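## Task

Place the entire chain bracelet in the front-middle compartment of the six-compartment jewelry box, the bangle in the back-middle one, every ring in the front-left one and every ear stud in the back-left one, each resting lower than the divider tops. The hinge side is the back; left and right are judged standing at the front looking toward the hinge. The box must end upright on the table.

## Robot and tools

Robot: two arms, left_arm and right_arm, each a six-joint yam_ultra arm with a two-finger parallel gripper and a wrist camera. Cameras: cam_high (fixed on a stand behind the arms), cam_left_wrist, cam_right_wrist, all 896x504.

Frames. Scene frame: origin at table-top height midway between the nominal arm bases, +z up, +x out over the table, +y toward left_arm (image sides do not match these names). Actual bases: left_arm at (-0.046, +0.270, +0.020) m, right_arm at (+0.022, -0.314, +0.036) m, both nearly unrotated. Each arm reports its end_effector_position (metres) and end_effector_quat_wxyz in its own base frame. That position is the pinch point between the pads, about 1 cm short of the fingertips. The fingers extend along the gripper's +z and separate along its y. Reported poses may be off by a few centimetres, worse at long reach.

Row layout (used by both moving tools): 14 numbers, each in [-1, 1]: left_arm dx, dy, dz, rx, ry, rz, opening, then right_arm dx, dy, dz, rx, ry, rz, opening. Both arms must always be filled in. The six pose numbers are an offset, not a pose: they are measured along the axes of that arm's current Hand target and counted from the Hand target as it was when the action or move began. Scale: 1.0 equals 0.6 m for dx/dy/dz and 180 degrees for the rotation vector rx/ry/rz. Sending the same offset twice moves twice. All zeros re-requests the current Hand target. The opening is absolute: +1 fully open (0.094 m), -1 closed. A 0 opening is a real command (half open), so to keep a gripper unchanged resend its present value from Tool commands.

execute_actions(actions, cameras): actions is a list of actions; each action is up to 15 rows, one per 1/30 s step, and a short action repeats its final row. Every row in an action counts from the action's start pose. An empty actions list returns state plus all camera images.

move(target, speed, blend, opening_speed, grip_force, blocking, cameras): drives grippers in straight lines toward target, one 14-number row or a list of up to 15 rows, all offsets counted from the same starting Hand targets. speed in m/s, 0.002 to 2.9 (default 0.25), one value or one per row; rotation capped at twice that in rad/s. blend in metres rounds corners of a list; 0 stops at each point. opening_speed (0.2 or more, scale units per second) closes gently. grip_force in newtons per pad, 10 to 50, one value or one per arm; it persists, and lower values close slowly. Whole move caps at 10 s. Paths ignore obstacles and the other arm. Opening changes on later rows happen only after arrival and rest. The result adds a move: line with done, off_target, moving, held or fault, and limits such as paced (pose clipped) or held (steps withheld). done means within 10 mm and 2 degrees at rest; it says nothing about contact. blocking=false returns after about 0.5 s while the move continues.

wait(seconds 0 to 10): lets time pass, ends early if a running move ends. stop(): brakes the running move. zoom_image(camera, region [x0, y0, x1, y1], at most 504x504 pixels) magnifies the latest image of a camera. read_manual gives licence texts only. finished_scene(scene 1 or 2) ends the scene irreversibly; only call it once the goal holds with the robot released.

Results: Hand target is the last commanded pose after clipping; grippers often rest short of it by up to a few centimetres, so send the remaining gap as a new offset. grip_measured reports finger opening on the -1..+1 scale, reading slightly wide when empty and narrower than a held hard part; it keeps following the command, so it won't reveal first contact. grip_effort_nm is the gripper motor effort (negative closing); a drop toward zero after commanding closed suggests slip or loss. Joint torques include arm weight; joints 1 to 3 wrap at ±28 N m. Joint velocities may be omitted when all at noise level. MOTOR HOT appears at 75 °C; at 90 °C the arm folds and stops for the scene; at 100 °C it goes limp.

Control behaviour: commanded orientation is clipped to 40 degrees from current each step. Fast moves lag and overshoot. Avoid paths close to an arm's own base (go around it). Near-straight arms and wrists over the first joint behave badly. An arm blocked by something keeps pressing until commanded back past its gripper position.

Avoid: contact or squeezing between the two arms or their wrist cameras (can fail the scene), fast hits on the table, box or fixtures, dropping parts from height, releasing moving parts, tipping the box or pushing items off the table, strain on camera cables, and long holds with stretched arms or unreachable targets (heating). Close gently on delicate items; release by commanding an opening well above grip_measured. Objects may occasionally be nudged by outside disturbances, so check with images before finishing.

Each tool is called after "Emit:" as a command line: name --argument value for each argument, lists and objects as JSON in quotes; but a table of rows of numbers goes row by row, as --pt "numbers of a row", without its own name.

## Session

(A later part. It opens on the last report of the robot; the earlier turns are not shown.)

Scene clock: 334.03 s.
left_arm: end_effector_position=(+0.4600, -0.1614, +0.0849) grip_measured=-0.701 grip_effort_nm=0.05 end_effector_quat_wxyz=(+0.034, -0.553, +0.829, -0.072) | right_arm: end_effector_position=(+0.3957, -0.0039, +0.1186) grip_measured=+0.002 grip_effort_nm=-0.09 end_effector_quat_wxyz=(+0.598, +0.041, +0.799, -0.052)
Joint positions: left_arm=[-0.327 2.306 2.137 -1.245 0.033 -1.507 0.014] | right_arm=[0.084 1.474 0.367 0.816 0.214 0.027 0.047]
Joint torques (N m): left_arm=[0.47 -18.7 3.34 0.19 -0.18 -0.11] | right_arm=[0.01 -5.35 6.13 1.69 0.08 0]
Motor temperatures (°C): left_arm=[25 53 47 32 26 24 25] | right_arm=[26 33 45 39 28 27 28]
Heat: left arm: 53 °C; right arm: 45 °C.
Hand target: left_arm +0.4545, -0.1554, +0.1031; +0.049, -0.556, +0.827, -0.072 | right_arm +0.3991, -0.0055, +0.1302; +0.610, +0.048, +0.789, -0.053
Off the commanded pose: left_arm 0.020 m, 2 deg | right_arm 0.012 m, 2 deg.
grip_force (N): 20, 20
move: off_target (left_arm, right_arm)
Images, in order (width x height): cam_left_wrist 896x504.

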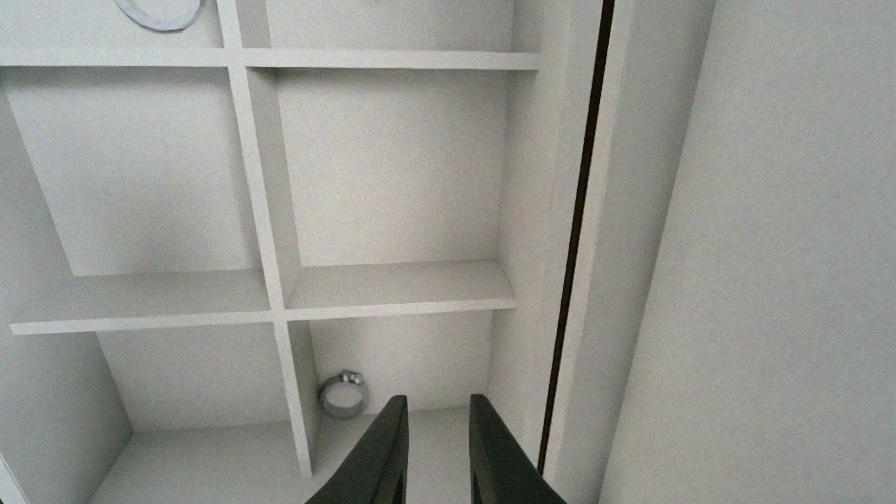

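Emit:
move --target '[0.0132,0.1308,-0.1078,-0.0433,0.0438,0.4985,-0.7, 0,0,0,0,0,0,0.0]' --speed 0.25 --cameras '["cam_left_wrist"]'

Scene clock: 411.97 s.
left_arm: end_effector_position=(+0.3811, -0.1299, +0.1382) grip_measured=-0.701 grip_effort_nm=0.05 end_effector_quat_wxyz=(-0.005, +0.178, +0.984, -0.003) | right_arm: end_effector_position=(+0.3957, -0.0039, +0.1186) grip_measured=+0.002 grip_effort_nm=-0.09 end_effector_quat_wxyz=(+0.598, +0.041, +0.799, -0.052)
Joint positions: left_arm=[-0.327 2.116 2.052 -1.517 0.008 0.032 0.014] | right_arm=[0.084 1.474 0.367 0.816 0.214 0.027 0.047]
Joint torques (N m): left_arm=[-0.31 -16.21 3.12 -0.19 -0.13 0.13] | right_arm=[0.01 -5.35 6.12 1.7 0.08 0]
Motor temperatures (°C): left_arm=[25 78 43 31 26 24 25] | right_arm=[26 33 45 40 28 27 28]
Heat: left arm: 78 °C; right arm: 45 °C. Fold the left arm in close to its base, or ease its load, before you think long.
Hand target: left_arm +0.3695, -0.1293, +0.1531; +0.000, +0.192, +0.981, -0.001 | right_arm +0.3991, -0.0055, +0.1302; +0.610, +0.048, +0.789, -0.053
Off the commanded pose: left_arm 0.019 m, 2 deg | right_arm 0.012 m, 2 deg.
MOTOR HOT: joint 2 (shoulder) of the left arm reports 78 °C; the controller's stop level is 90 °C. To cool a motor, set the load down, stop pushing, or move to a pose that needs little force.
grip_force (N): 20, 20
move: off_target (left_arm, right_arm)
Images, in order (width x height): cam_left_wrist 896x504.

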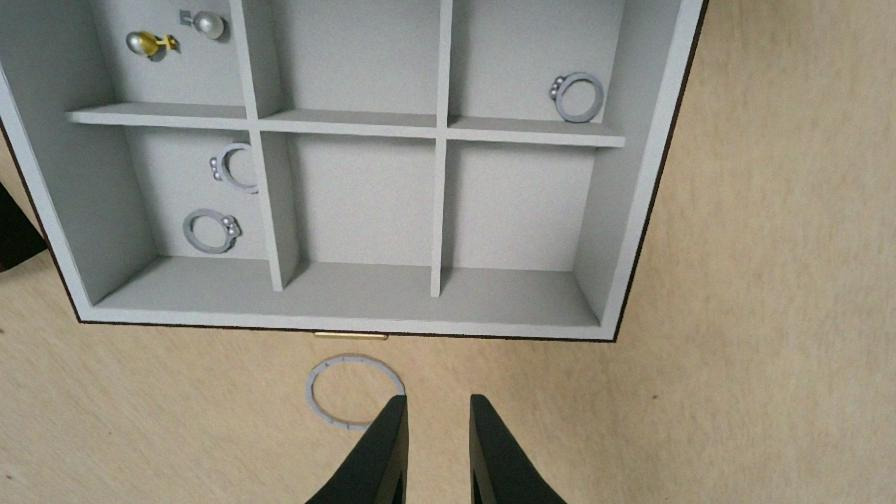

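Emit:
move --target '[0.35,0.0195,-0.195,0,0,0,-0.7, 0,0,0,0,0,0,0.0]' --speed 0.3 --cameras '["cam_left_wrist"]'

Scene clock: 420.73 s.
left_arm: end_effector_position=(+0.1864, -0.0411, +0.2756) grip_measured=-0.701 grip_effort_nm=0.05 end_effector_quat_wxyz=(+0.227, +0.184, +0.956, -0.008) | right_arm: end_effector_position=(+0.3957, -0.0039, +0.1186) grip_measured=+0.002 grip_effort_nm=-0.09 end_effector_quat_wxyz=(+0.598, +0.041, +0.799, -0.052)
Joint positions: left_arm=[-0.218 1.022 1.451 -1.541 0.004 0.16 0.014] | right_arm=[0.084 1.474 0.367 0.816 0.214 0.027 0.047]
Joint torques (N m): left_arm=[0.38 -0.23 3.03 0.63 -0.1 0.08] | right_arm=[0.01 -5.35 6.12 1.7 0.07 0]
Motor temperatures (°C): left_arm=[25 78 43 31 26 24 25] | right_arm=[26 32 45 40 28 27 28]
Heat: left arm: 78 °C; right arm: 45 °C. Fold the left arm in close to its base, or ease its load, before you think long.
Hand target: left_arm +0.1795, -0.0390, +0.2700; +0.000, +0.192, +0.981, -0.001 | right_arm +0.3991, -0.0055, +0.1302; +0.610, +0.048, +0.789, -0.053
Off the commanded pose: left_arm 0.009 m, 26 deg | right_arm 0.012 m, 2 deg.
MOTOR HOT: still on. Joint 2 (shoulder) of the left arm reports 78 °C.
joint sent to its limit (left arm) — joint 4 (wrist pitch), lower limit. The joint targets are off in position and orientation.
grip_force (N): 20, 20
move: off_target (left_arm, right_arm)
Images, in order (width x height): cam_left_wrist 896x504.

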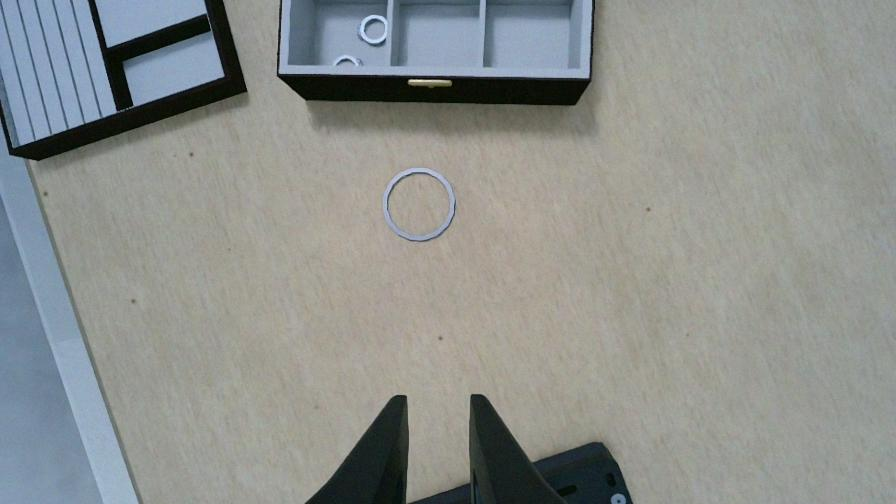

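Emit:
move --target '[0,0,0,0,0,0,-0.7, -0.0137,0.163,-0.097,-0.091,0.412,-0.1038,-0.5]' --speed 0.25 --cameras '["cam_right_wrist"]'

Scene clock: 442.50 s.
left_arm: end_effector_position=(+0.1864, -0.0411, +0.2756) grip_measured=-0.701 grip_effort_nm=0.05 end_effector_quat_wxyz=(+0.227, +0.184, +0.956, -0.008) | right_arm: end_effector_position=(+0.3637, +0.0978, +0.1474) grip_measured=-0.498 grip_effort_nm=-0.09 end_effector_quat_wxyz=(+0.015, -0.129, +0.992, -0.005)
Joint positions: left_arm=[-0.218 1.022 1.451 -1.541 0.004 0.16 0.014] | right_arm=[0.267 1.958 1.857 -1.44 0.014 0.008 0.024]
Joint torques (N m): left_arm=[0.47 -0.18 3.04 0.62 -0.11 0.11] | right_arm=[0.36 -8.1 8.59 -0.22 -0.18 -0.08]
Motor temperatures (°C): left_arm=[25 59 43 32 26 24 25] | right_arm=[26 33 45 39 28 27 28]
Heat: left arm: 59 °C; right arm: 45 °C.
Hand target: left_arm +0.1795, -0.0390, +0.2700; +0.000, +0.192, +0.981, -0.001 | right_arm +0.3591, +0.0994, +0.1503; +0.000, -0.131, +0.991, +0.000
Off the commanded pose: left_arm 0.009 m, 26 deg | right_arm 0.006 m, 2 deg.
MOTOR HOT: cleared for the motors of the left arm.
joint sent to its limit (left arm) — joint 4 (wrist pitch), lower limit. The joint targets are off in position and orientation.
grip_force (N): 20, 20
move: off_target (left_arm)
Images, in order (width x height): cam_right_wrist 896x504.

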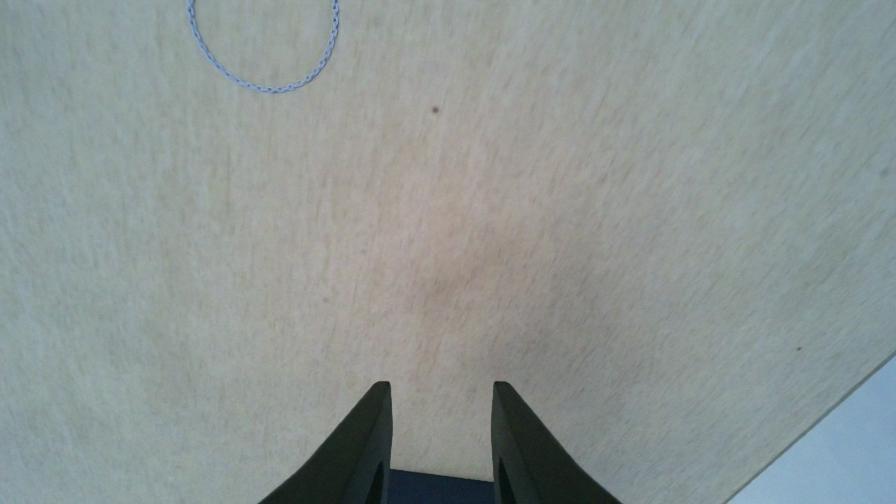

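Emit:
move --target '[0,0,0,0,0,0,-0.7, -0.1548,0.0752,0.15,0,0,0,-0.5]' --speed 0.2 --cameras '["cam_right_wrist"]'

Scene clock: 464.93 s.
left_arm: end_effector_position=(+0.1864, -0.0411, +0.2756) grip_measured=-0.701 grip_effort_nm=0.05 end_effector_quat_wxyz=(+0.227, +0.184, +0.956, -0.008) | right_arm: end_effector_position=(+0.4351, +0.1629, +0.0588) grip_measured=-0.498 grip_effort_nm=-0.09 end_effector_quat_wxyz=(+0.000, -0.137, +0.991, -0.006)
Joint positions: left_arm=[-0.218 1.022 1.451 -1.541 0.004 0.16 0.014] | right_arm=[0.36 2.392 2.196 -1.376 0.011 0.085 0.024]
Joint torques (N m): left_arm=[0.5 -0.16 2.93 0.61 -0.11 0.12] | right_arm=[-0.01 -11.64 8.49 0.04 -0.15 0.09]
Motor temperatures (°C): left_arm=[25 51 43 32 26 24 25] | right_arm=[26 36 45 33 28 27 28]
Heat: left arm: 51 °C; right arm: 45 °C.
Hand target: left_arm +0.1795, -0.0390, +0.2700; +0.000, +0.192, +0.981, -0.001 | right_arm +0.4371, +0.1671, +0.0603; +0.000, -0.131, +0.991, +0.000
Off the commanded pose: left_arm 0.009 m, 26 deg | right_arm 0.005 m, 1 deg.
joint sent to its limit (left arm) — joint 4 (wrist pitch), lower limit. The joint targets are off in position and orientation.
grip_force (N): 20, 20
move: off_target (left_arm)
Images, in order (width x height): cam_right_wrist 896x504.

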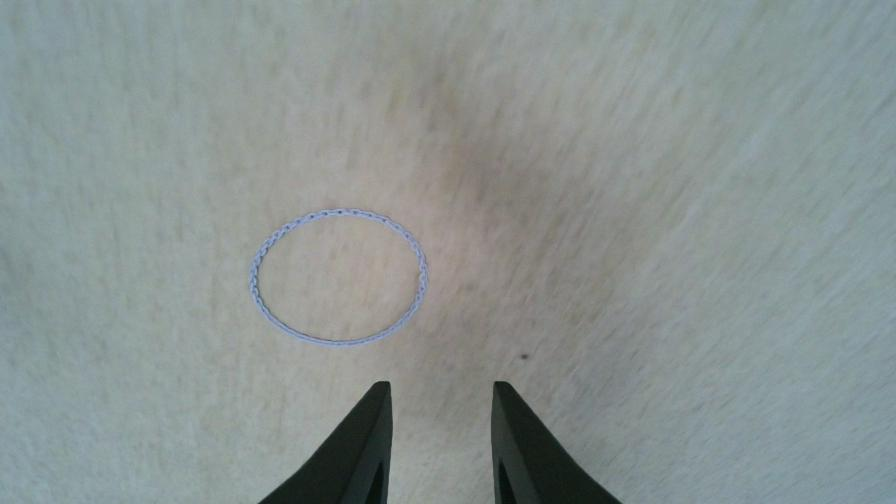

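Emit:
move --target '[0,0,0,0,0,0,-0.7, -0.0015,0.0125,0.125,0,0,0,-0.5]' --speed 0.1 --grip_force '[20,40]' --cameras '["cam_right_wrist"]'

Scene clock: 475.57 s.
left_arm: end_effector_position=(+0.1864, -0.0411, +0.2756) grip_measured=-0.701 grip_effort_nm=0.05 end_effector_quat_wxyz=(+0.227, +0.184, +0.956, -0.008) | right_arm: end_effector_position=(+0.4369, +0.1728, -0.0069) grip_measured=-0.498 grip_effort_nm=-0.09 end_effector_quat_wxyz=(+0.006, -0.139, +0.990, -0.004)
Joint positions: left_arm=[-0.218 1.022 1.451 -1.541 0.004 0.16 0.014] | right_arm=[0.379 2.431 2.002 -1.134 0.011 0.1 0.024]
Joint torques (N m): left_arm=[0.4 -0.25 3.07 0.65 -0.06 0.13] | right_arm=[0.43 -11.7 5.11 0.28 -0.14 0.09]
Heat: left arm: 49 °C; right arm: 45 °C.
Hand target: left_arm +0.1795, -0.0390, +0.2700; +0.000, +0.192, +0.981, -0.001 | right_arm +0.4360, +0.1746, -0.0147; +0.000, -0.131, +0.991, +0.000
Off the commanded pose: left_arm 0.009 m, 26 deg | right_arm 0.008 m, 1 deg.
joint sent to its limit (left arm) — joint 4 (wrist pitch), lower limit. The joint targets are off in position and orientation.
grip_force (N): 20, 40
move: off_target (left_arm)
Images, in order (width x height): cam_right_wrist 896x504.

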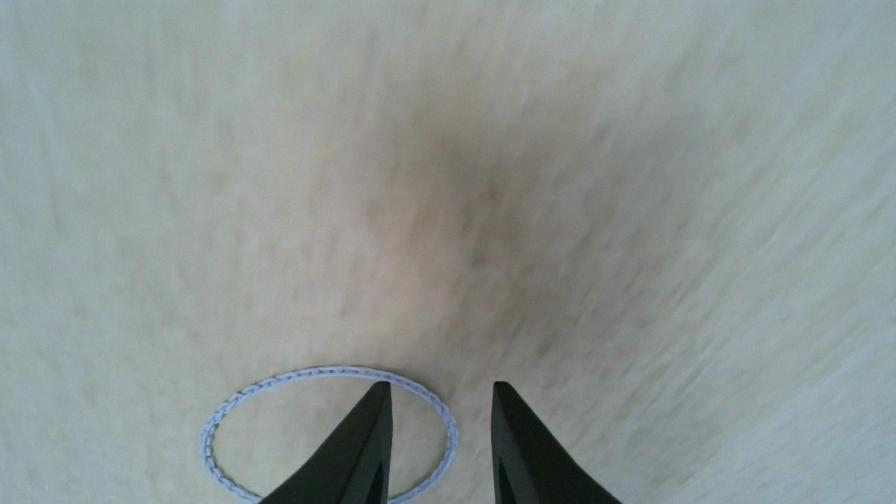

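Emit:
move --pt "0 0 0 0 0 0 -0.7 0.0117 0 -0.012 0 0 0 -0.5" --pt "0 0 0 0 0 0 -0.7 0.0117 0 0.009 0 0 0 -0.5" --speed 0.05 --cameras '["cam_right_wrist"]'

Scene clock: 488.03 s.
left_arm: end_effector_position=(+0.1864, -0.0411, +0.2756) grip_measured=-0.701 grip_effort_nm=0.05 end_effector_quat_wxyz=(+0.227, +0.184, +0.956, -0.008) | right_arm: end_effector_position=(+0.4293, +0.1692, -0.0175) grip_measured=-0.498 grip_effort_nm=-0.09 end_effector_quat_wxyz=(-0.007, -0.137, +0.991, -0.005)
Joint positions: left_arm=[-0.218 1.022 1.451 -1.541 0.004 0.16 0.014] | right_arm=[0.376 2.431 1.959 -1.115 0.007 0.102 0.024]
Joint torques (N m): left_arm=[0.47 -0.09 2.92 0.61 -0.08 0.13] | right_arm=[0.59 -13.67 2.86 0.48 -0.1 0.09]
Motor temperatures (°C): left_arm=[25 47 43 33 26 24 25] | right_arm=[26 43 44 31 28 27 28]
Heat: left arm: 47 °C; right arm: 44 °C.
Hand target: left_arm +0.1795, -0.0390, +0.2700; +0.000, +0.192, +0.981, -0.001 | right_arm +0.4292, +0.1727, -0.0201; +0.000, -0.131, +0.991, +0.000
Off the commanded pose: left_arm 0.009 m, 26 deg | right_arm 0.004 m, 1 deg.
joint sent to its limit (left arm) — joint 4 (wrist pitch), lower limit. The joint targets are off in position and orientation.
grip_force (N): 20, 40
move: off_target (left_arm)
Images, in order (width x height): cam_right_wrist 896x504.

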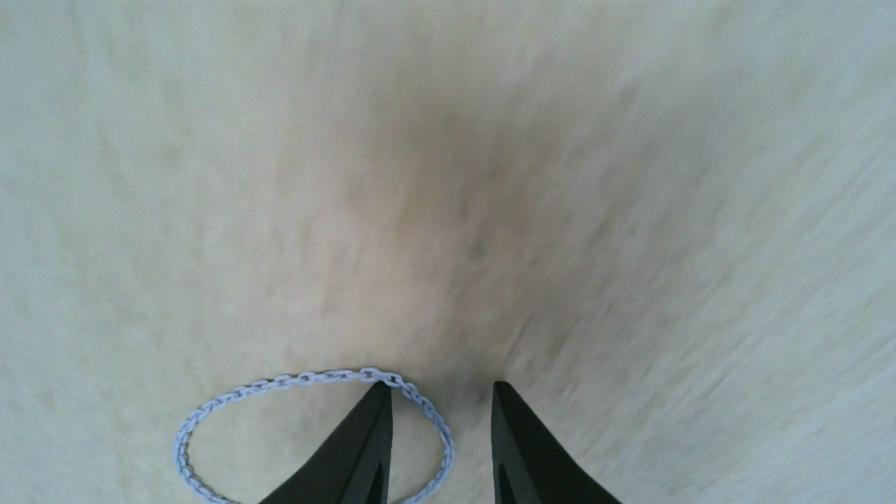

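Emit:
move --target '[0,0,0,0,0,0,-0.7, 0,0,0,0,0,0,-1]' --speed 0.05 --opening_speed 0.3 --cameras '["cam_right_wrist"]'

Scene clock: 493.37 s.
left_arm: end_effector_position=(+0.1864, -0.0411, +0.2756) grip_measured=-0.701 grip_effort_nm=0.05 end_effector_quat_wxyz=(+0.227, +0.184, +0.956, -0.008) | right_arm: end_effector_position=(+0.4270, +0.1769, -0.0175) grip_measured=-0.972 grip_effort_nm=-0.85 end_effector_quat_wxyz=(-0.007, -0.142, +0.990, +0.003)
Joint positions: left_arm=[-0.218 1.022 1.451 -1.541 0.004 0.16 0.014] | right_arm=[0.387 2.431 1.959 -1.112 -0.01 0.102 0.001]
Joint torques (N m): left_arm=[0.49 -0.24 2.95 0.63 -0.11 0.15] | right_arm=[-0.06 -13.71 2.8 0.45 0.05 0.08]
Heat: left arm: 47 °C; right arm: 46 °C.
Hand target: left_arm +0.1795, -0.0390, +0.2700; +0.000, +0.192, +0.981, -0.001 | right_arm +0.4292, +0.1727, -0.0201; +0.000, -0.131, +0.991, +0.000
Off the commanded pose: left_arm 0.009 m, 26 deg | right_arm 0.005 m, 2 deg.
joint sent to its limit (left arm) — joint 4 (wrist pitch), lower limit. The joint targets are off in position and orientation.
grip_force (N): 20, 40
move: off_target (left_arm)
Images, in order (width x height): cam_right_wrist 896x504.

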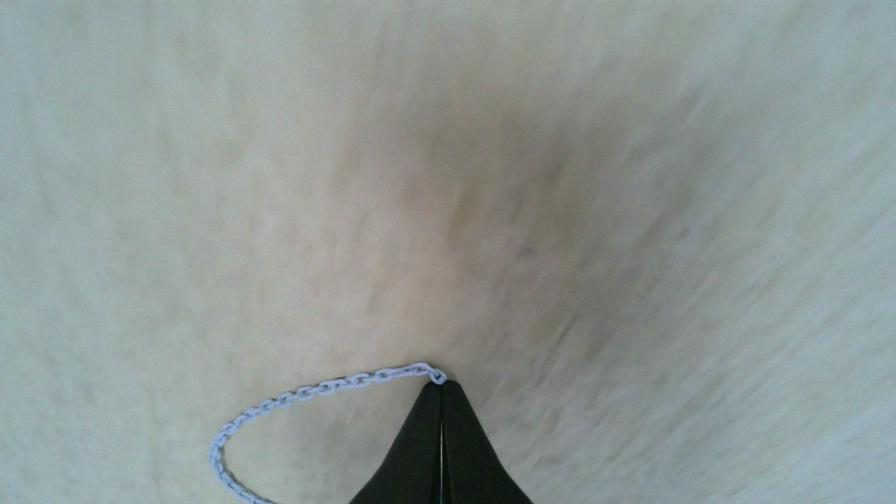

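Emit:
move --target '[0,0,0,0,0,0,-0.7, 0.05,0,-0.32,0,0,0,-1]' --speed 0.12 --cameras '["cam_right_wrist"]'

Scene clock: 499.63 s.
left_arm: end_effector_position=(+0.1864, -0.0411, +0.2756) grip_measured=-0.701 grip_effort_nm=0.05 end_effector_quat_wxyz=(+0.227, +0.184, +0.956, -0.008) | right_arm: end_effector_position=(+0.4210, +0.1744, +0.1470) grip_measured=-0.975 grip_effort_nm=-0.85 end_effector_quat_wxyz=(+0.059, -0.138, +0.988, +0.020)
Joint positions: left_arm=[-0.218 1.022 1.451 -1.541 0.004 0.16 0.014] | right_arm=[0.387 2.233 2.269 -1.483 -0.01 0.11 0.001]
Joint torques (N m): left_arm=[0.55 -0.32 3.11 0.63 -0.09 0.11] | right_arm=[0.65 -15.77 8.05 -0.52 0.06 0.09]
Motor temperatures (°C): left_arm=[25 46 43 33 26 24 25] | right_arm=[26 48 43 31 28 27 28]
Heat: left arm: 46 °C; right arm: 48 °C.
Hand target: left_arm +0.1795, -0.0390, +0.2700; +0.000, +0.192, +0.981, -0.001 | right_arm +0.4002, +0.1650, +0.1719; +0.000, -0.131, +0.991, +0.000
Off the commanded pose: left_arm 0.009 m, 26 deg | right_arm 0.034 m, 7 deg.
joint sent to its limit (left arm) — joint 4 (wrist pitch), lower limit. The joint targets are off in position and orientation.
joint sent to its limit (right arm) — joint 4 (wrist pitch), lower limit. The joint targets are off in position and orientation.
grip_force (N): 20, 40
move: off_target (left_arm, right_arm)
Images, in order (width x height): cam_right_wrist 896x504.

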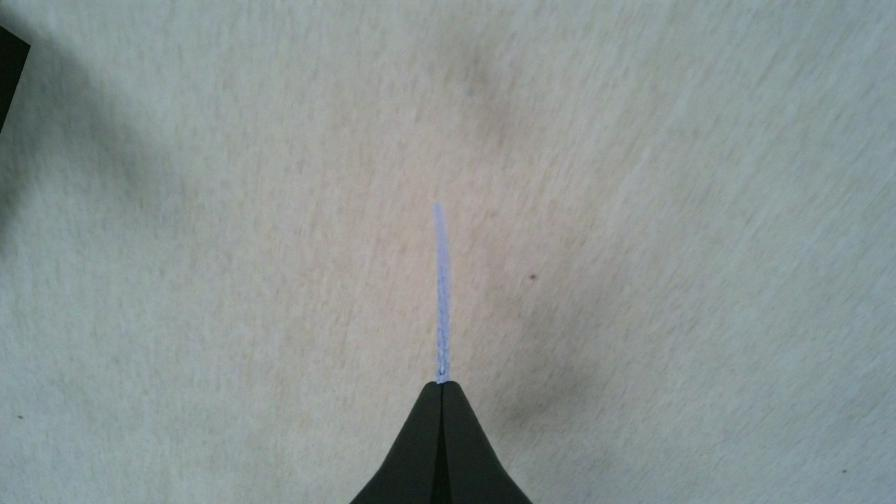

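Emit:
move --pt "0 0 0 0 0 0 -0.7 0.1157 0.2122 0.0417 0 0 0 -1" --pt "0 0 0 0 0 0 -0.7 0.1157 0.2122 0.09 0 0 0 -1" --speed 0.12 --cameras '["cam_right_wrist","cam_high"]'

Scene clock: 518.83 s.
left_arm: end_effector_position=(+0.1864, -0.0411, +0.2756) grip_measured=-0.701 grip_effort_nm=0.05 end_effector_quat_wxyz=(+0.227, +0.184, +0.956, -0.008) | right_arm: end_effector_position=(+0.2988, +0.2734, +0.0969) grip_measured=-0.975 grip_effort_nm=-0.85 end_effector_quat_wxyz=(-0.023, -0.142, +0.990, -0.010)
Joint positions: left_arm=[-0.218 1.022 1.451 -1.541 0.004 0.16 0.014] | right_arm=[0.735 2.155 1.947 -1.413 -0.009 0.45 0.001]
Joint torques (N m): left_arm=[0.36 -0.27 2.97 0.64 -0.08 0.12] | right_arm=[-0.27 -16.31 4.7 0.16 0.04 0.11]
Motor temperatures (°C): left_arm=[25 45 43 33 26 24 25] | right_arm=[26 53 45 30 28 27 29]
Heat: left arm: 45 °C; right arm: 53 °C.
Hand target: left_arm +0.1795, -0.0390, +0.2700; +0.000, +0.192, +0.981, -0.001 | right_arm +0.3002, +0.2699, +0.1179; +0.000, -0.131, +0.991, +0.000
Off the commanded pose: left_arm 0.009 m, 26 deg | right_arm 0.021 m, 3 deg.
joint sent to its limit (left arm) — joint 4 (wrist pitch), lower limit. The joint targets are off in position and orientation.
grip_force (N): 20, 40
move: off_target (left_arm, right_arm)
Images, in order (width x height): cam_high 896x504, cam_right_wrist 896x504.

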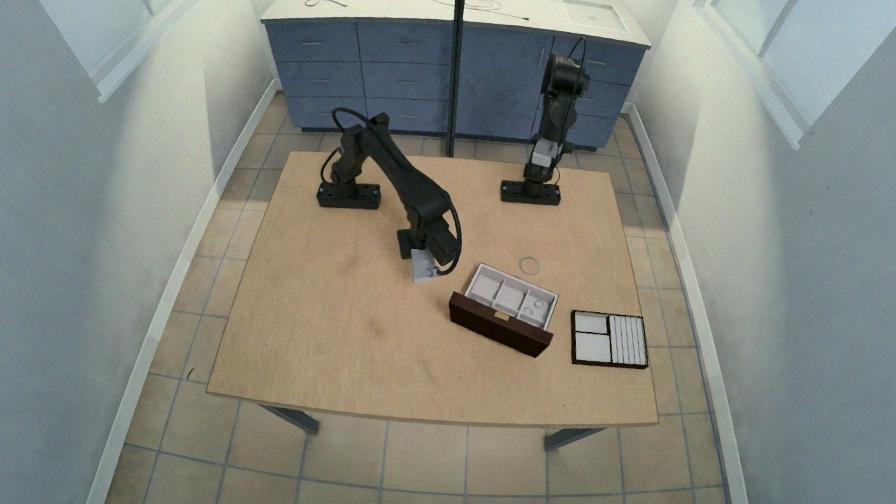

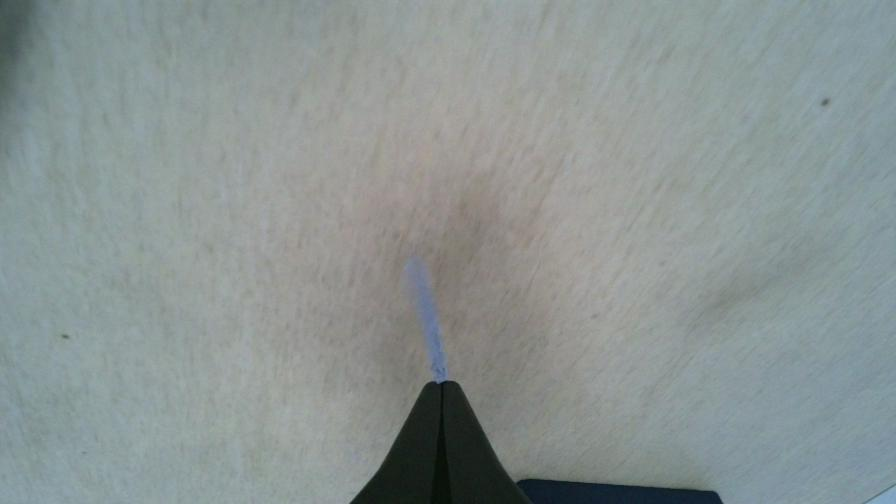

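Emit:
move --target '[0,0,0,0,0,0,-0.7, 0.075,0.1063,0.183,0,0,0,-1]' --speed 0.1 --cameras '["cam_right_wrist"]'

Scene clock: 525.73 s.
left_arm: end_effector_position=(+0.1864, -0.0411, +0.2756) grip_measured=-0.701 grip_effort_nm=0.05 end_effector_quat_wxyz=(+0.227, +0.184, +0.956, -0.008) | right_arm: end_effector_position=(+0.2412, +0.3192, +0.0087) grip_measured=-0.975 grip_effort_nm=-0.85 end_effector_quat_wxyz=(-0.004, -0.136, +0.991, +0.002)
Joint positions: left_arm=[-0.218 1.022 1.451 -1.541 0.004 0.16 0.014] | right_arm=[0.917 2.141 1.571 -1.005 -0.009 0.645 0.001]
Joint torques (N m): left_arm=[0.34 -0.34 2.93 0.6 -0.08 0.12] | right_arm=[0.24 -10.92 4.46 0.24 0.04 0.1]
Heat: left arm: 44 °C; right arm: 54 °C.
Hand target: left_arm +0.1795, -0.0390, +0.2700; +0.000, +0.192, +0.981, -0.001 | right_arm +0.2402, +0.3198, +0.0081; +0.000, -0.131, +0.991, +0.000
Off the commanded pose: left_arm 0.009 m, 26 deg | right_arm 0.001 m, 1 deg.
joint sent to its limit (left arm) — joint 4 (wrist pitch), lower limit. The joint targets are off in position and orientation.
grip_force (N): 20, 40
move: off_target (left_arm)
Images, in order (width x height): cam_right_wrist 896x504.

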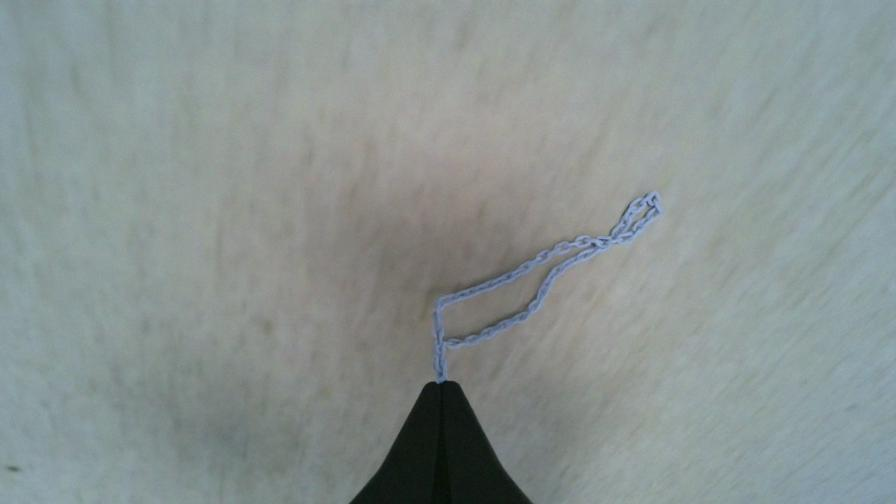

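Emit:
move --pt "0 0 0 0 0 0 -0.7 0 0 0.027 0 0 0 -1" --pt "0 0 0 0 0 0 -0.7 0 0 0.027 0 0 0 -0.75" --pt "0 0 0 0 0 0 -0.7 0 0 -0.2 0 0 0 -0.75" --speed '[0.06,0.06,0.08]' --opening_speed 0.4 --cameras '["cam_right_wrist"]'

Scene clock: 536.63 s.
left_arm: end_effector_position=(+0.1864, -0.0411, +0.2756) grip_measured=-0.701 grip_effort_nm=0.05 end_effector_quat_wxyz=(+0.227, +0.184, +0.956, -0.008) | right_arm: end_effector_position=(+0.2446, +0.3246, +0.1023) grip_measured=-0.752 grip_effort_nm=0.08 end_effector_quat_wxyz=(-0.010, -0.136, +0.991, -0.004)
Joint positions: left_arm=[-0.218 1.022 1.451 -1.541 0.004 0.16 0.014] | right_arm=[0.919 2.129 1.929 -1.391 -0.009 0.645 0.012]
Joint torques (N m): left_arm=[0.57 -0.23 2.91 0.61 -0.09 0.12] | right_arm=[0.14 -14.89 8.36 -0.32 0.03 0.1]
Heat: left arm: 44 °C; right arm: 51 °C.
Hand target: left_arm +0.1795, -0.0390, +0.2700; +0.000, +0.192, +0.981, -0.001 | right_arm +0.2402, +0.3199, +0.1281; +0.000, -0.131, +0.991, +0.000
Off the commanded pose: left_arm 0.009 m, 26 deg | right_arm 0.027 m, 1 deg.
joint sent to its limit (left arm) — joint 4 (wrist pitch), lower limit. The joint targets are off in position and orientation.
grip_force (N): 20, 40
move: off_target (left_arm, right_arm)
Images, in order (width x height): cam_right_wrist 896x504.

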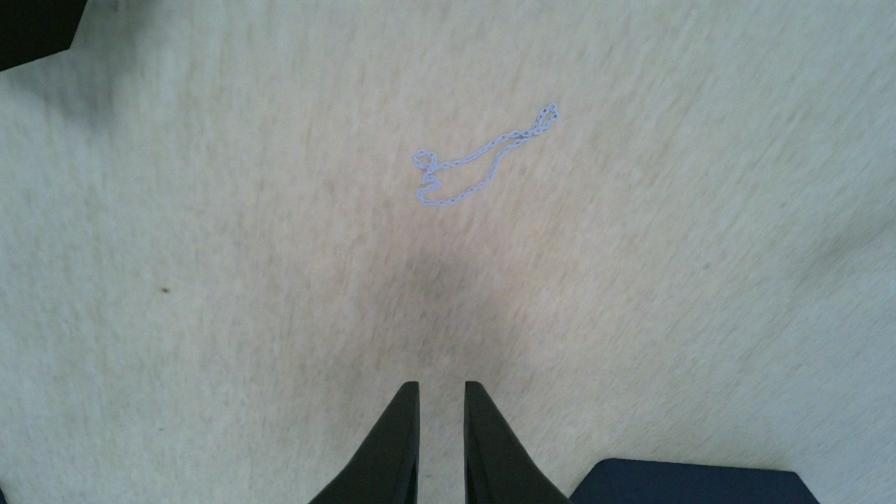

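Emit:
move --target '[-0.3583,-0.2283,0.3,0,0,0.1433,-0.4, 0.2025,-0.498,-0.1833,0,0,0,-0.75]' --speed 0.2 --cameras '["cam_left_wrist"]' --grip_force '[40,20]'

Scene clock: 562.77 s.
left_arm: end_effector_position=(+0.3250, -0.2443, +0.0895) grip_measured=-0.401 grip_effort_nm=0.05 end_effector_quat_wxyz=(+0.006, +0.399, +0.917, +0.001) | right_arm: end_effector_position=(+0.2283, -0.0008, +0.2431) grip_measured=-0.752 grip_effort_nm=0.08 end_effector_quat_wxyz=(+0.160, -0.126, +0.979, -0.023)
Joint positions: left_arm=[-0.649 2.094 1.825 -1.291 -0.005 0.171 0.028] | right_arm=[-0.006 1.2 1.438 -1.483 0.002 -0.263 0.012]
Joint torques (N m): left_arm=[-0.12 -9.96 7.23 -0.14 0.09 0.11] | right_arm=[-0.28 -3.34 4.93 -0.16 0.03 -0.08]
Motor temperatures (°C): left_arm=[25 43 43 33 26 24 25] | right_arm=[26 59 45 28 28 27 28]
Heat: left arm: 43 °C; right arm: 59 °C.
Hand target: left_arm +0.3268, -0.2472, +0.0903; +0.000, +0.407, +0.914, +0.000 | right_arm +0.2003, -0.0002, +0.2381; +0.000, -0.131, +0.991, +0.000
Off the commanded pose: left_arm 0.004 m, 1 deg | right_arm 0.028 m, 19 deg.
joint sent to its limit (right arm) — joint 4 (wrist pitch), lower limit. The joint targets are off in position and orientation.
grip_force (N): 40, 20
move: off_target (right_arm)
Images, in order (width x height): cam_left_wrist 896x504.

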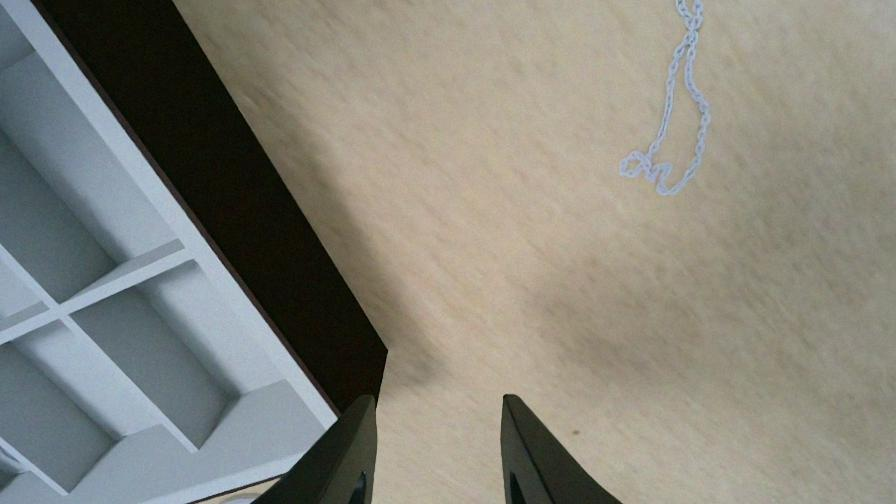

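Emit:
move --target '[-0.0852,-0.1395,0.0667,0,0,0,-0.4, 0,0,0,0,0,0,-0.75]' --speed 0.15 --cameras '["cam_left_wrist"]'

Scene clock: 592.07 s.
left_arm: end_effector_position=(+0.2929, -0.3350, +0.0552) grip_measured=-0.401 grip_effort_nm=0.05 end_effector_quat_wxyz=(-0.002, +0.415, +0.910, +0.001) | right_arm: end_effector_position=(+0.2283, -0.0008, +0.2431) grip_measured=-0.752 grip_effort_nm=0.08 end_effector_quat_wxyz=(+0.160, -0.127, +0.979, -0.023)
Joint positions: left_arm=[-0.855 2.292 2.008 -1.291 -0.001 0.001 0.028] | right_arm=[-0.006 1.2 1.438 -1.483 0.002 -0.265 0.012]
Joint torques (N m): left_arm=[0.29 -10.8 7.47 0.04 0.05 -0.09] | right_arm=[-0.27 -3.34 4.94 -0.16 0.03 -0.08]
Motor temperatures (°C): left_arm=[25 48 47 32 26 24 25] | right_arm=[26 44 44 27 28 27 28]
Heat: left arm: 48 °C; right arm: 44 °C.
Hand target: left_arm +0.2989, -0.3413, +0.0503; +0.000, +0.407, +0.914, +0.000 | right_arm +0.2003, -0.0002, +0.2381; +0.000, -0.131, +0.991, +0.000
Off the commanded pose: left_arm 0.010 m, 1 deg | right_arm 0.028 m, 19 deg.
joint sent to its limit (right arm) — joint 4 (wrist pitch), lower limit. The joint targets are off in position and orientation.
grip_force (N): 40, 20
move: off_target (right_arm)
Images, in order (width x height): cam_left_wrist 896x504.

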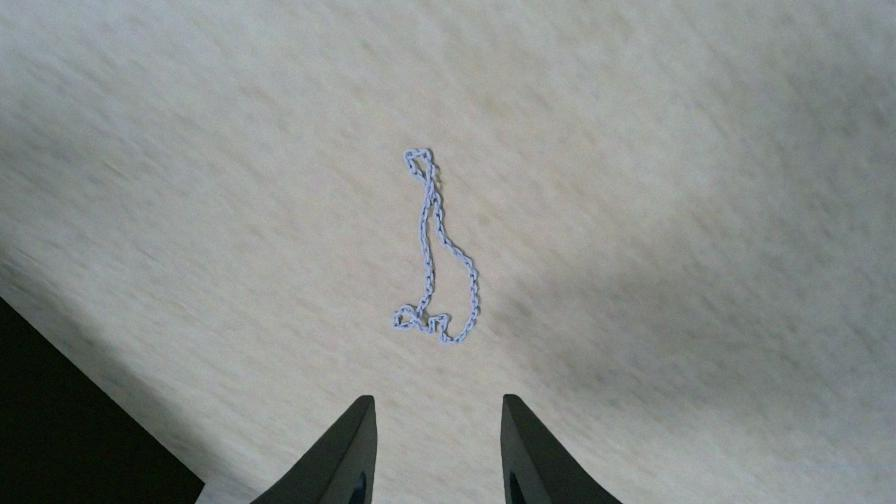

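Emit:
move --target '[0,0,0,0,0,0,-0.4, 0,0,0,0,0,0,-0.75]' --speed 0.1

Emit:
move --target '[-0.0142,-0.0017,0.105,0,0,0,-0.4, 0,0,0,0,0,0,-0.75]' --speed 0.08 --cameras '["cam_left_wrist"]'

Scene clock: 601.33 s.
left_arm: end_effector_position=(+0.2923, -0.3354, +0.0552) grip_measured=-0.401 grip_effort_nm=0.05 end_effector_quat_wxyz=(-0.002, +0.416, +0.909, +0.001) | right_arm: end_effector_position=(+0.2283, -0.0008, +0.2431) grip_measured=-0.752 grip_effort_nm=0.08 end_effector_quat_wxyz=(+0.160, -0.127, +0.979, -0.023)
Joint positions: left_arm=[-0.857 2.292 2.008 -1.291 -0.001 0.001 0.028] | right_arm=[-0.006 1.2 1.438 -1.483 0.002 -0.265 0.012]
Joint torques (N m): left_arm=[0.25 -10.73 7.32 0.03 0.05 -0.08] | right_arm=[-0.27 -3.36 4.93 -0.16 0.04 -0.08]
Heat: left arm: 47 °C; right arm: 44 °C.
Hand target: left_arm +0.2989, -0.3413, +0.0503; +0.000, +0.407, +0.914, +0.000 | right_arm +0.2003, -0.0002, +0.2381; +0.000, -0.131, +0.991, +0.000
Off the commanded pose: left_arm 0.010 m, 1 deg | right_arm 0.028 m, 19 deg.
joint sent to its limit (right arm) — joint 4 (wrist pitch), lower limit. The joint targets are off in position and orientation.
grip_force (N): 40, 20
move: off_target (right_arm)

Scene clock: 603.17 s.
left_arm: end_effector_position=(+0.3029, -0.3476, +0.0055) grip_measured=-0.401 grip_effort_nm=0.05 end_effector_quat_wxyz=(+0.006, +0.414, +0.910, -0.002) | right_arm: end_effector_position=(+0.2283, -0.0008, +0.2431) grip_measured=-0.752 grip_effort_nm=0.08 end_effector_quat_wxyz=(+0.160, -0.127, +0.979, -0.023)
Joint positions: left_arm=[-0.857 2.373 1.95 -1.133 -0.001 -0.002 0.028] | right_arm=[-0.006 1.2 1.438 -1.483 0.002 -0.265 0.012]
Joint torques (N m): left_arm=[0.13 -11.48 3.59 0.34 0.04 -0.1] | right_arm=[-0.24 -3.33 4.94 -0.15 0.03 -0.08]
Heat: left arm: 48 °C; right arm: 44 °C.
Hand target: left_arm +0.3038, -0.3483, -0.0127; +0.000, +0.407, +0.914, +0.000 | right_arm +0.2003, -0.0002, +0.2381; +0.000, -0.131, +0.991, +0.000
Off the commanded pose: left_arm 0.018 m, 1 deg | right_arm 0.028 m, 19 deg.
joint sent to its limit (right arm) — joint 4 (wrist pitch), lower limit. The joint targets are off in position and orientation.
grip_force (N): 40, 20
move: off_target (left_arm, right_arm)
Images, in order (width x height): cam_left_wrist 896x504.

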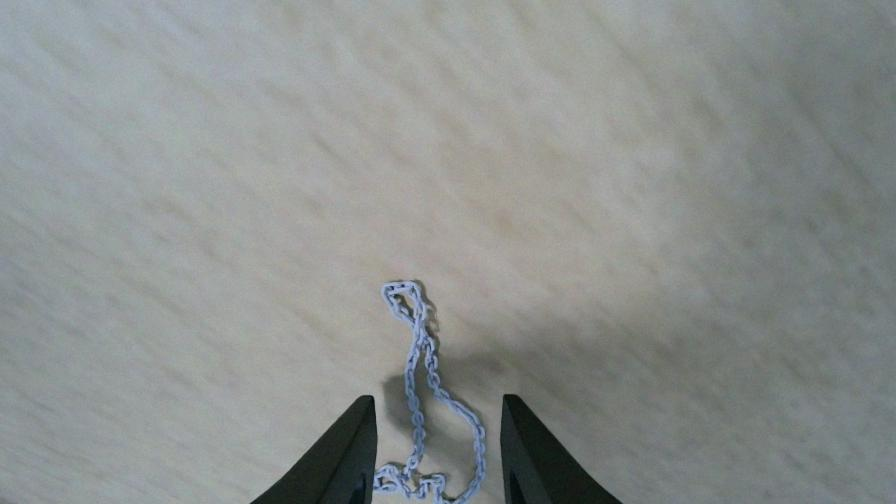

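Emit:
move --pt "0 0 0.0192 0 0 0 -0.4 0 0 0 0 0 0 -0.75" --pt "0 0 0.0192 0 0 0 -1 0 0 0 0 0 0 -0.75" --speed 0.06 --opening_speed 0.3 --cameras '["cam_left_wrist"]'

Scene clock: 612.83 s.
left_arm: end_effector_position=(+0.3042, -0.3512, +0.0017) grip_measured=-0.994 grip_effort_nm=-0.33 end_effector_quat_wxyz=(+0.016, +0.411, +0.911, -0.004) | right_arm: end_effector_position=(+0.2283, -0.0008, +0.2431) grip_measured=-0.752 grip_effort_nm=0.08 end_effector_quat_wxyz=(+0.160, -0.127, +0.979, -0.023)
Joint positions: left_arm=[-0.861 2.372 1.931 -1.098 -0.005 -0.013 0] | right_arm=[-0.006 1.2 1.438 -1.483 0.002 -0.265 0.012]
Joint torques (N m): left_arm=[-0.02 -10.62 3.11 0.36 0.02 -0.09] | right_arm=[-0.27 -3.34 4.93 -0.16 0.04 -0.09]
Heat: left arm: 51 °C; right arm: 43 °C.
Hand target: left_arm +0.3038, -0.3484, -0.0242; +0.000, +0.407, +0.914, +0.000 | right_arm +0.2003, -0.0002, +0.2381; +0.000, -0.131, +0.991, +0.000
Off the commanded pose: left_arm 0.026 m, 2 deg | right_arm 0.028 m, 19 deg.
joint sent to its limit (right arm) — joint 4 (wrist pitch), lower limit. The joint targets are off in position and orientation.
grip_force (N): 40, 20
move: off_target (left_arm, right_arm); target 2's new opening was sent with left_arm's hand 0.024 m and 1 deg from that target
Images, in order (width x height): cam_left_wrist 896x504.

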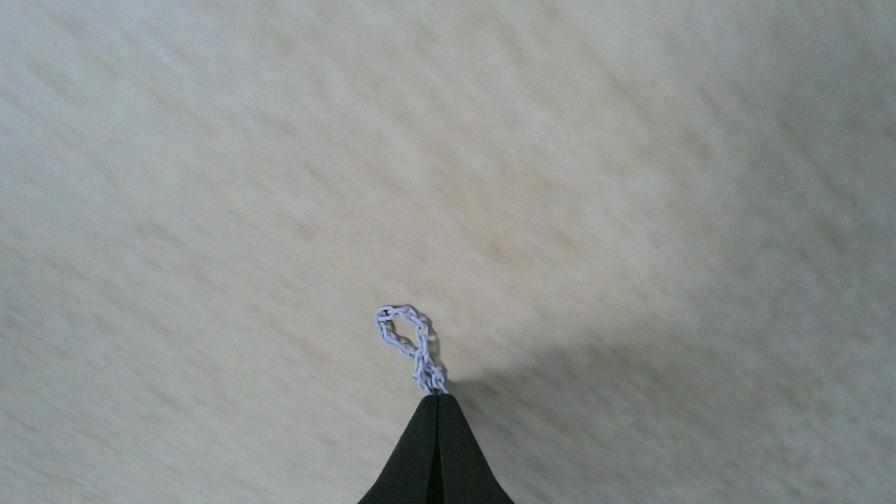

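Emit:
move --pt "0 0 0 0 0 0 -0.55 0 0 0 0 0 0 -0.75" --pt "0 0 0.022 0 0 0 -0.55 0 0 0 0 0 0 -0.75" --speed 0.06 --opening_speed 0.4 --cameras '["cam_left_wrist"]'

Scene clock: 621.37 s.
left_arm: end_effector_position=(+0.3078, -0.3481, -0.0012) grip_measured=-0.552 grip_effort_nm=0.06 end_effector_quat_wxyz=(+0.015, +0.408, +0.913, -0.005) | right_arm: end_effector_position=(+0.2283, -0.0008, +0.2431) grip_measured=-0.752 grip_effort_nm=0.08 end_effector_quat_wxyz=(+0.160, -0.127, +0.979, -0.023)
Joint positions: left_arm=[-0.85 2.375 1.925 -1.089 -0.004 -0.01 0.021] | right_arm=[-0.006 1.2 1.438 -1.483 0.002 -0.265 0.012]
Joint torques (N m): left_arm=[0.18 -9.88 1.4 0.68 -0.03 -0.1] | right_arm=[-0.27 -3.33 4.94 -0.16 0.04 -0.09]
Motor temperatures (°C): left_arm=[25 52 43 32 26 24 25] | right_arm=[26 39 43 26 28 27 28]
Heat: left arm: 52 °C; right arm: 43 °C.
Hand target: left_arm +0.3038, -0.3484, -0.0374; +0.000, +0.407, +0.914, +0.000 | right_arm +0.2003, -0.0002, +0.2381; +0.000, -0.131, +0.991, +0.000
Off the commanded pose: left_arm 0.036 m, 2 deg | right_arm 0.028 m, 19 deg.
joint sent to its limit (right arm) — joint 4 (wrist pitch), lower limit. The joint targets are off in position and orientation.
grip_force (N): 40, 20
move: off_target (left_arm, right_arm)
Images, in order (width x height): cam_left_wrist 896x504.

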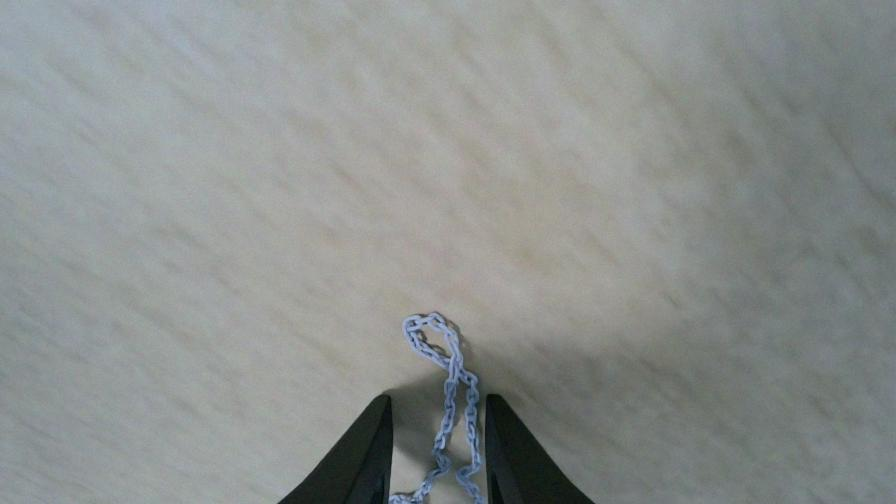

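Emit:
move --target '[0,0,0.003,0,0,0,-1, 0,0,0,0,0,0,-0.75]' --speed 0.06 --opening_speed 0.3 --cameras '["cam_left_wrist"]'

Scene clock: 627.67 s.
left_arm: end_effector_position=(+0.3020, -0.3532, -0.0012) grip_measured=-0.944 grip_effort_nm=-0.87 end_effector_quat_wxyz=(+0.013, +0.411, +0.912, -0.012) | right_arm: end_effector_position=(+0.2283, -0.0008, +0.2431) grip_measured=-0.752 grip_effort_nm=0.08 end_effector_quat_wxyz=(+0.160, -0.127, +0.979, -0.023)
Joint positions: left_arm=[-0.861 2.373 1.922 -1.086 0.011 -0.014 0.003] | right_arm=[-0.006 1.2 1.438 -1.483 0.002 -0.265 0.012]
Joint torques (N m): left_arm=[0.08 -9.59 1.29 0.73 -0.07 -0.1] | right_arm=[-0.25 -3.34 4.93 -0.16 0.04 -0.09]
Heat: left arm: 52 °C; right arm: 43 °C.
Hand target: left_arm +0.3038, -0.3484, -0.0392; +0.000, +0.407, +0.914, +0.000 | right_arm +0.2003, -0.0002, +0.2381; +0.000, -0.131, +0.991, +0.000
Off the commanded pose: left_arm 0.038 m, 2 deg | right_arm 0.028 m, 19 deg.
joint sent to its limit (right arm) — joint 4 (wrist pitch), lower limit. The joint targets are off in position and orientation.
grip_force (N): 40, 20
move: off_target (left_arm, right_arm)
Images, in order (width x height): cam_left_wrist 896x504.

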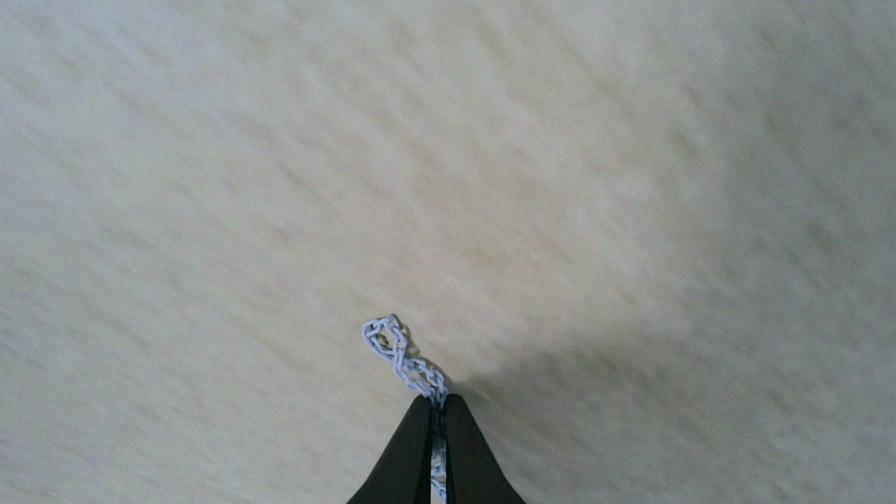

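Emit:
move --pt "0 0 -0.29 0 0 0 -1 0 0 0 0 0 0 -0.75" --pt "0.2002 0.3953 -0.3167 0 0 0 -1 0 0 0 0 0 0 -0.75" --speed 0.14 --blend 0.03 --cameras '["cam_left_wrist"]'

Scene clock: 641.90 s.
left_arm: end_effector_position=(+0.4067, -0.1013, +0.1305) grip_measured=-0.994 grip_effort_nm=-0.33 end_effector_quat_wxyz=(-0.007, +0.399, +0.917, +0.000) | right_arm: end_effector_position=(+0.2283, -0.0008, +0.2431) grip_measured=-0.752 grip_effort_nm=0.08 end_effector_quat_wxyz=(+0.160, -0.127, +0.979, -0.023)
Joint positions: left_arm=[-0.248 2.2 2.155 -1.54 -0.002 0.573 0] | right_arm=[-0.006 1.2 1.438 -1.483 0.002 -0.265 0.012]
Joint torques (N m): left_arm=[-0.2 -17.11 4.19 -0.2 -0.05 0.12] | right_arm=[-0.25 -3.36 4.94 -0.15 0.03 -0.09]
Motor temperatures (°C): left_arm=[25 56 42 32 26 24 25] | right_arm=[26 37 43 26 28 27 28]
Heat: left arm: 56 °C; right arm: 43 °C.
Hand target: left_arm +0.3996, -0.1002, +0.1506; +0.000, +0.407, +0.914, +0.000 | right_arm +0.2003, -0.0002, +0.2381; +0.000, -0.131, +0.991, +0.000
Off the commanded pose: left_arm 0.021 m, 1 deg | right_arm 0.028 m, 19 deg.
joint sent to its limit (left arm) — joint 4 (wrist pitch), lower limit. The joint targets are off in position, not in orientation.
joint sent to its limit (right arm) — joint 4 (wrist pitch), lower limit. The joint targets are off in position and orientation.
grip_force (N): 40, 20
move: off_target (left_arm, right_arm)
Images, in order (width x height): cam_left_wrist 896x504.

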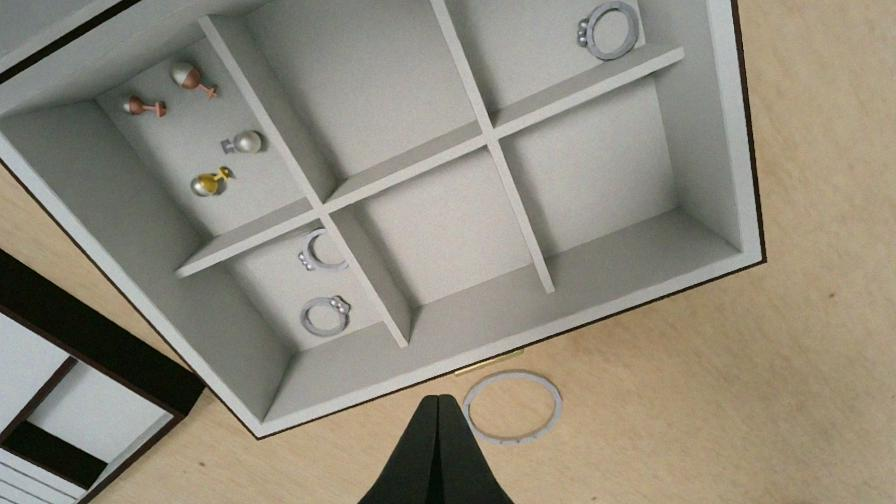

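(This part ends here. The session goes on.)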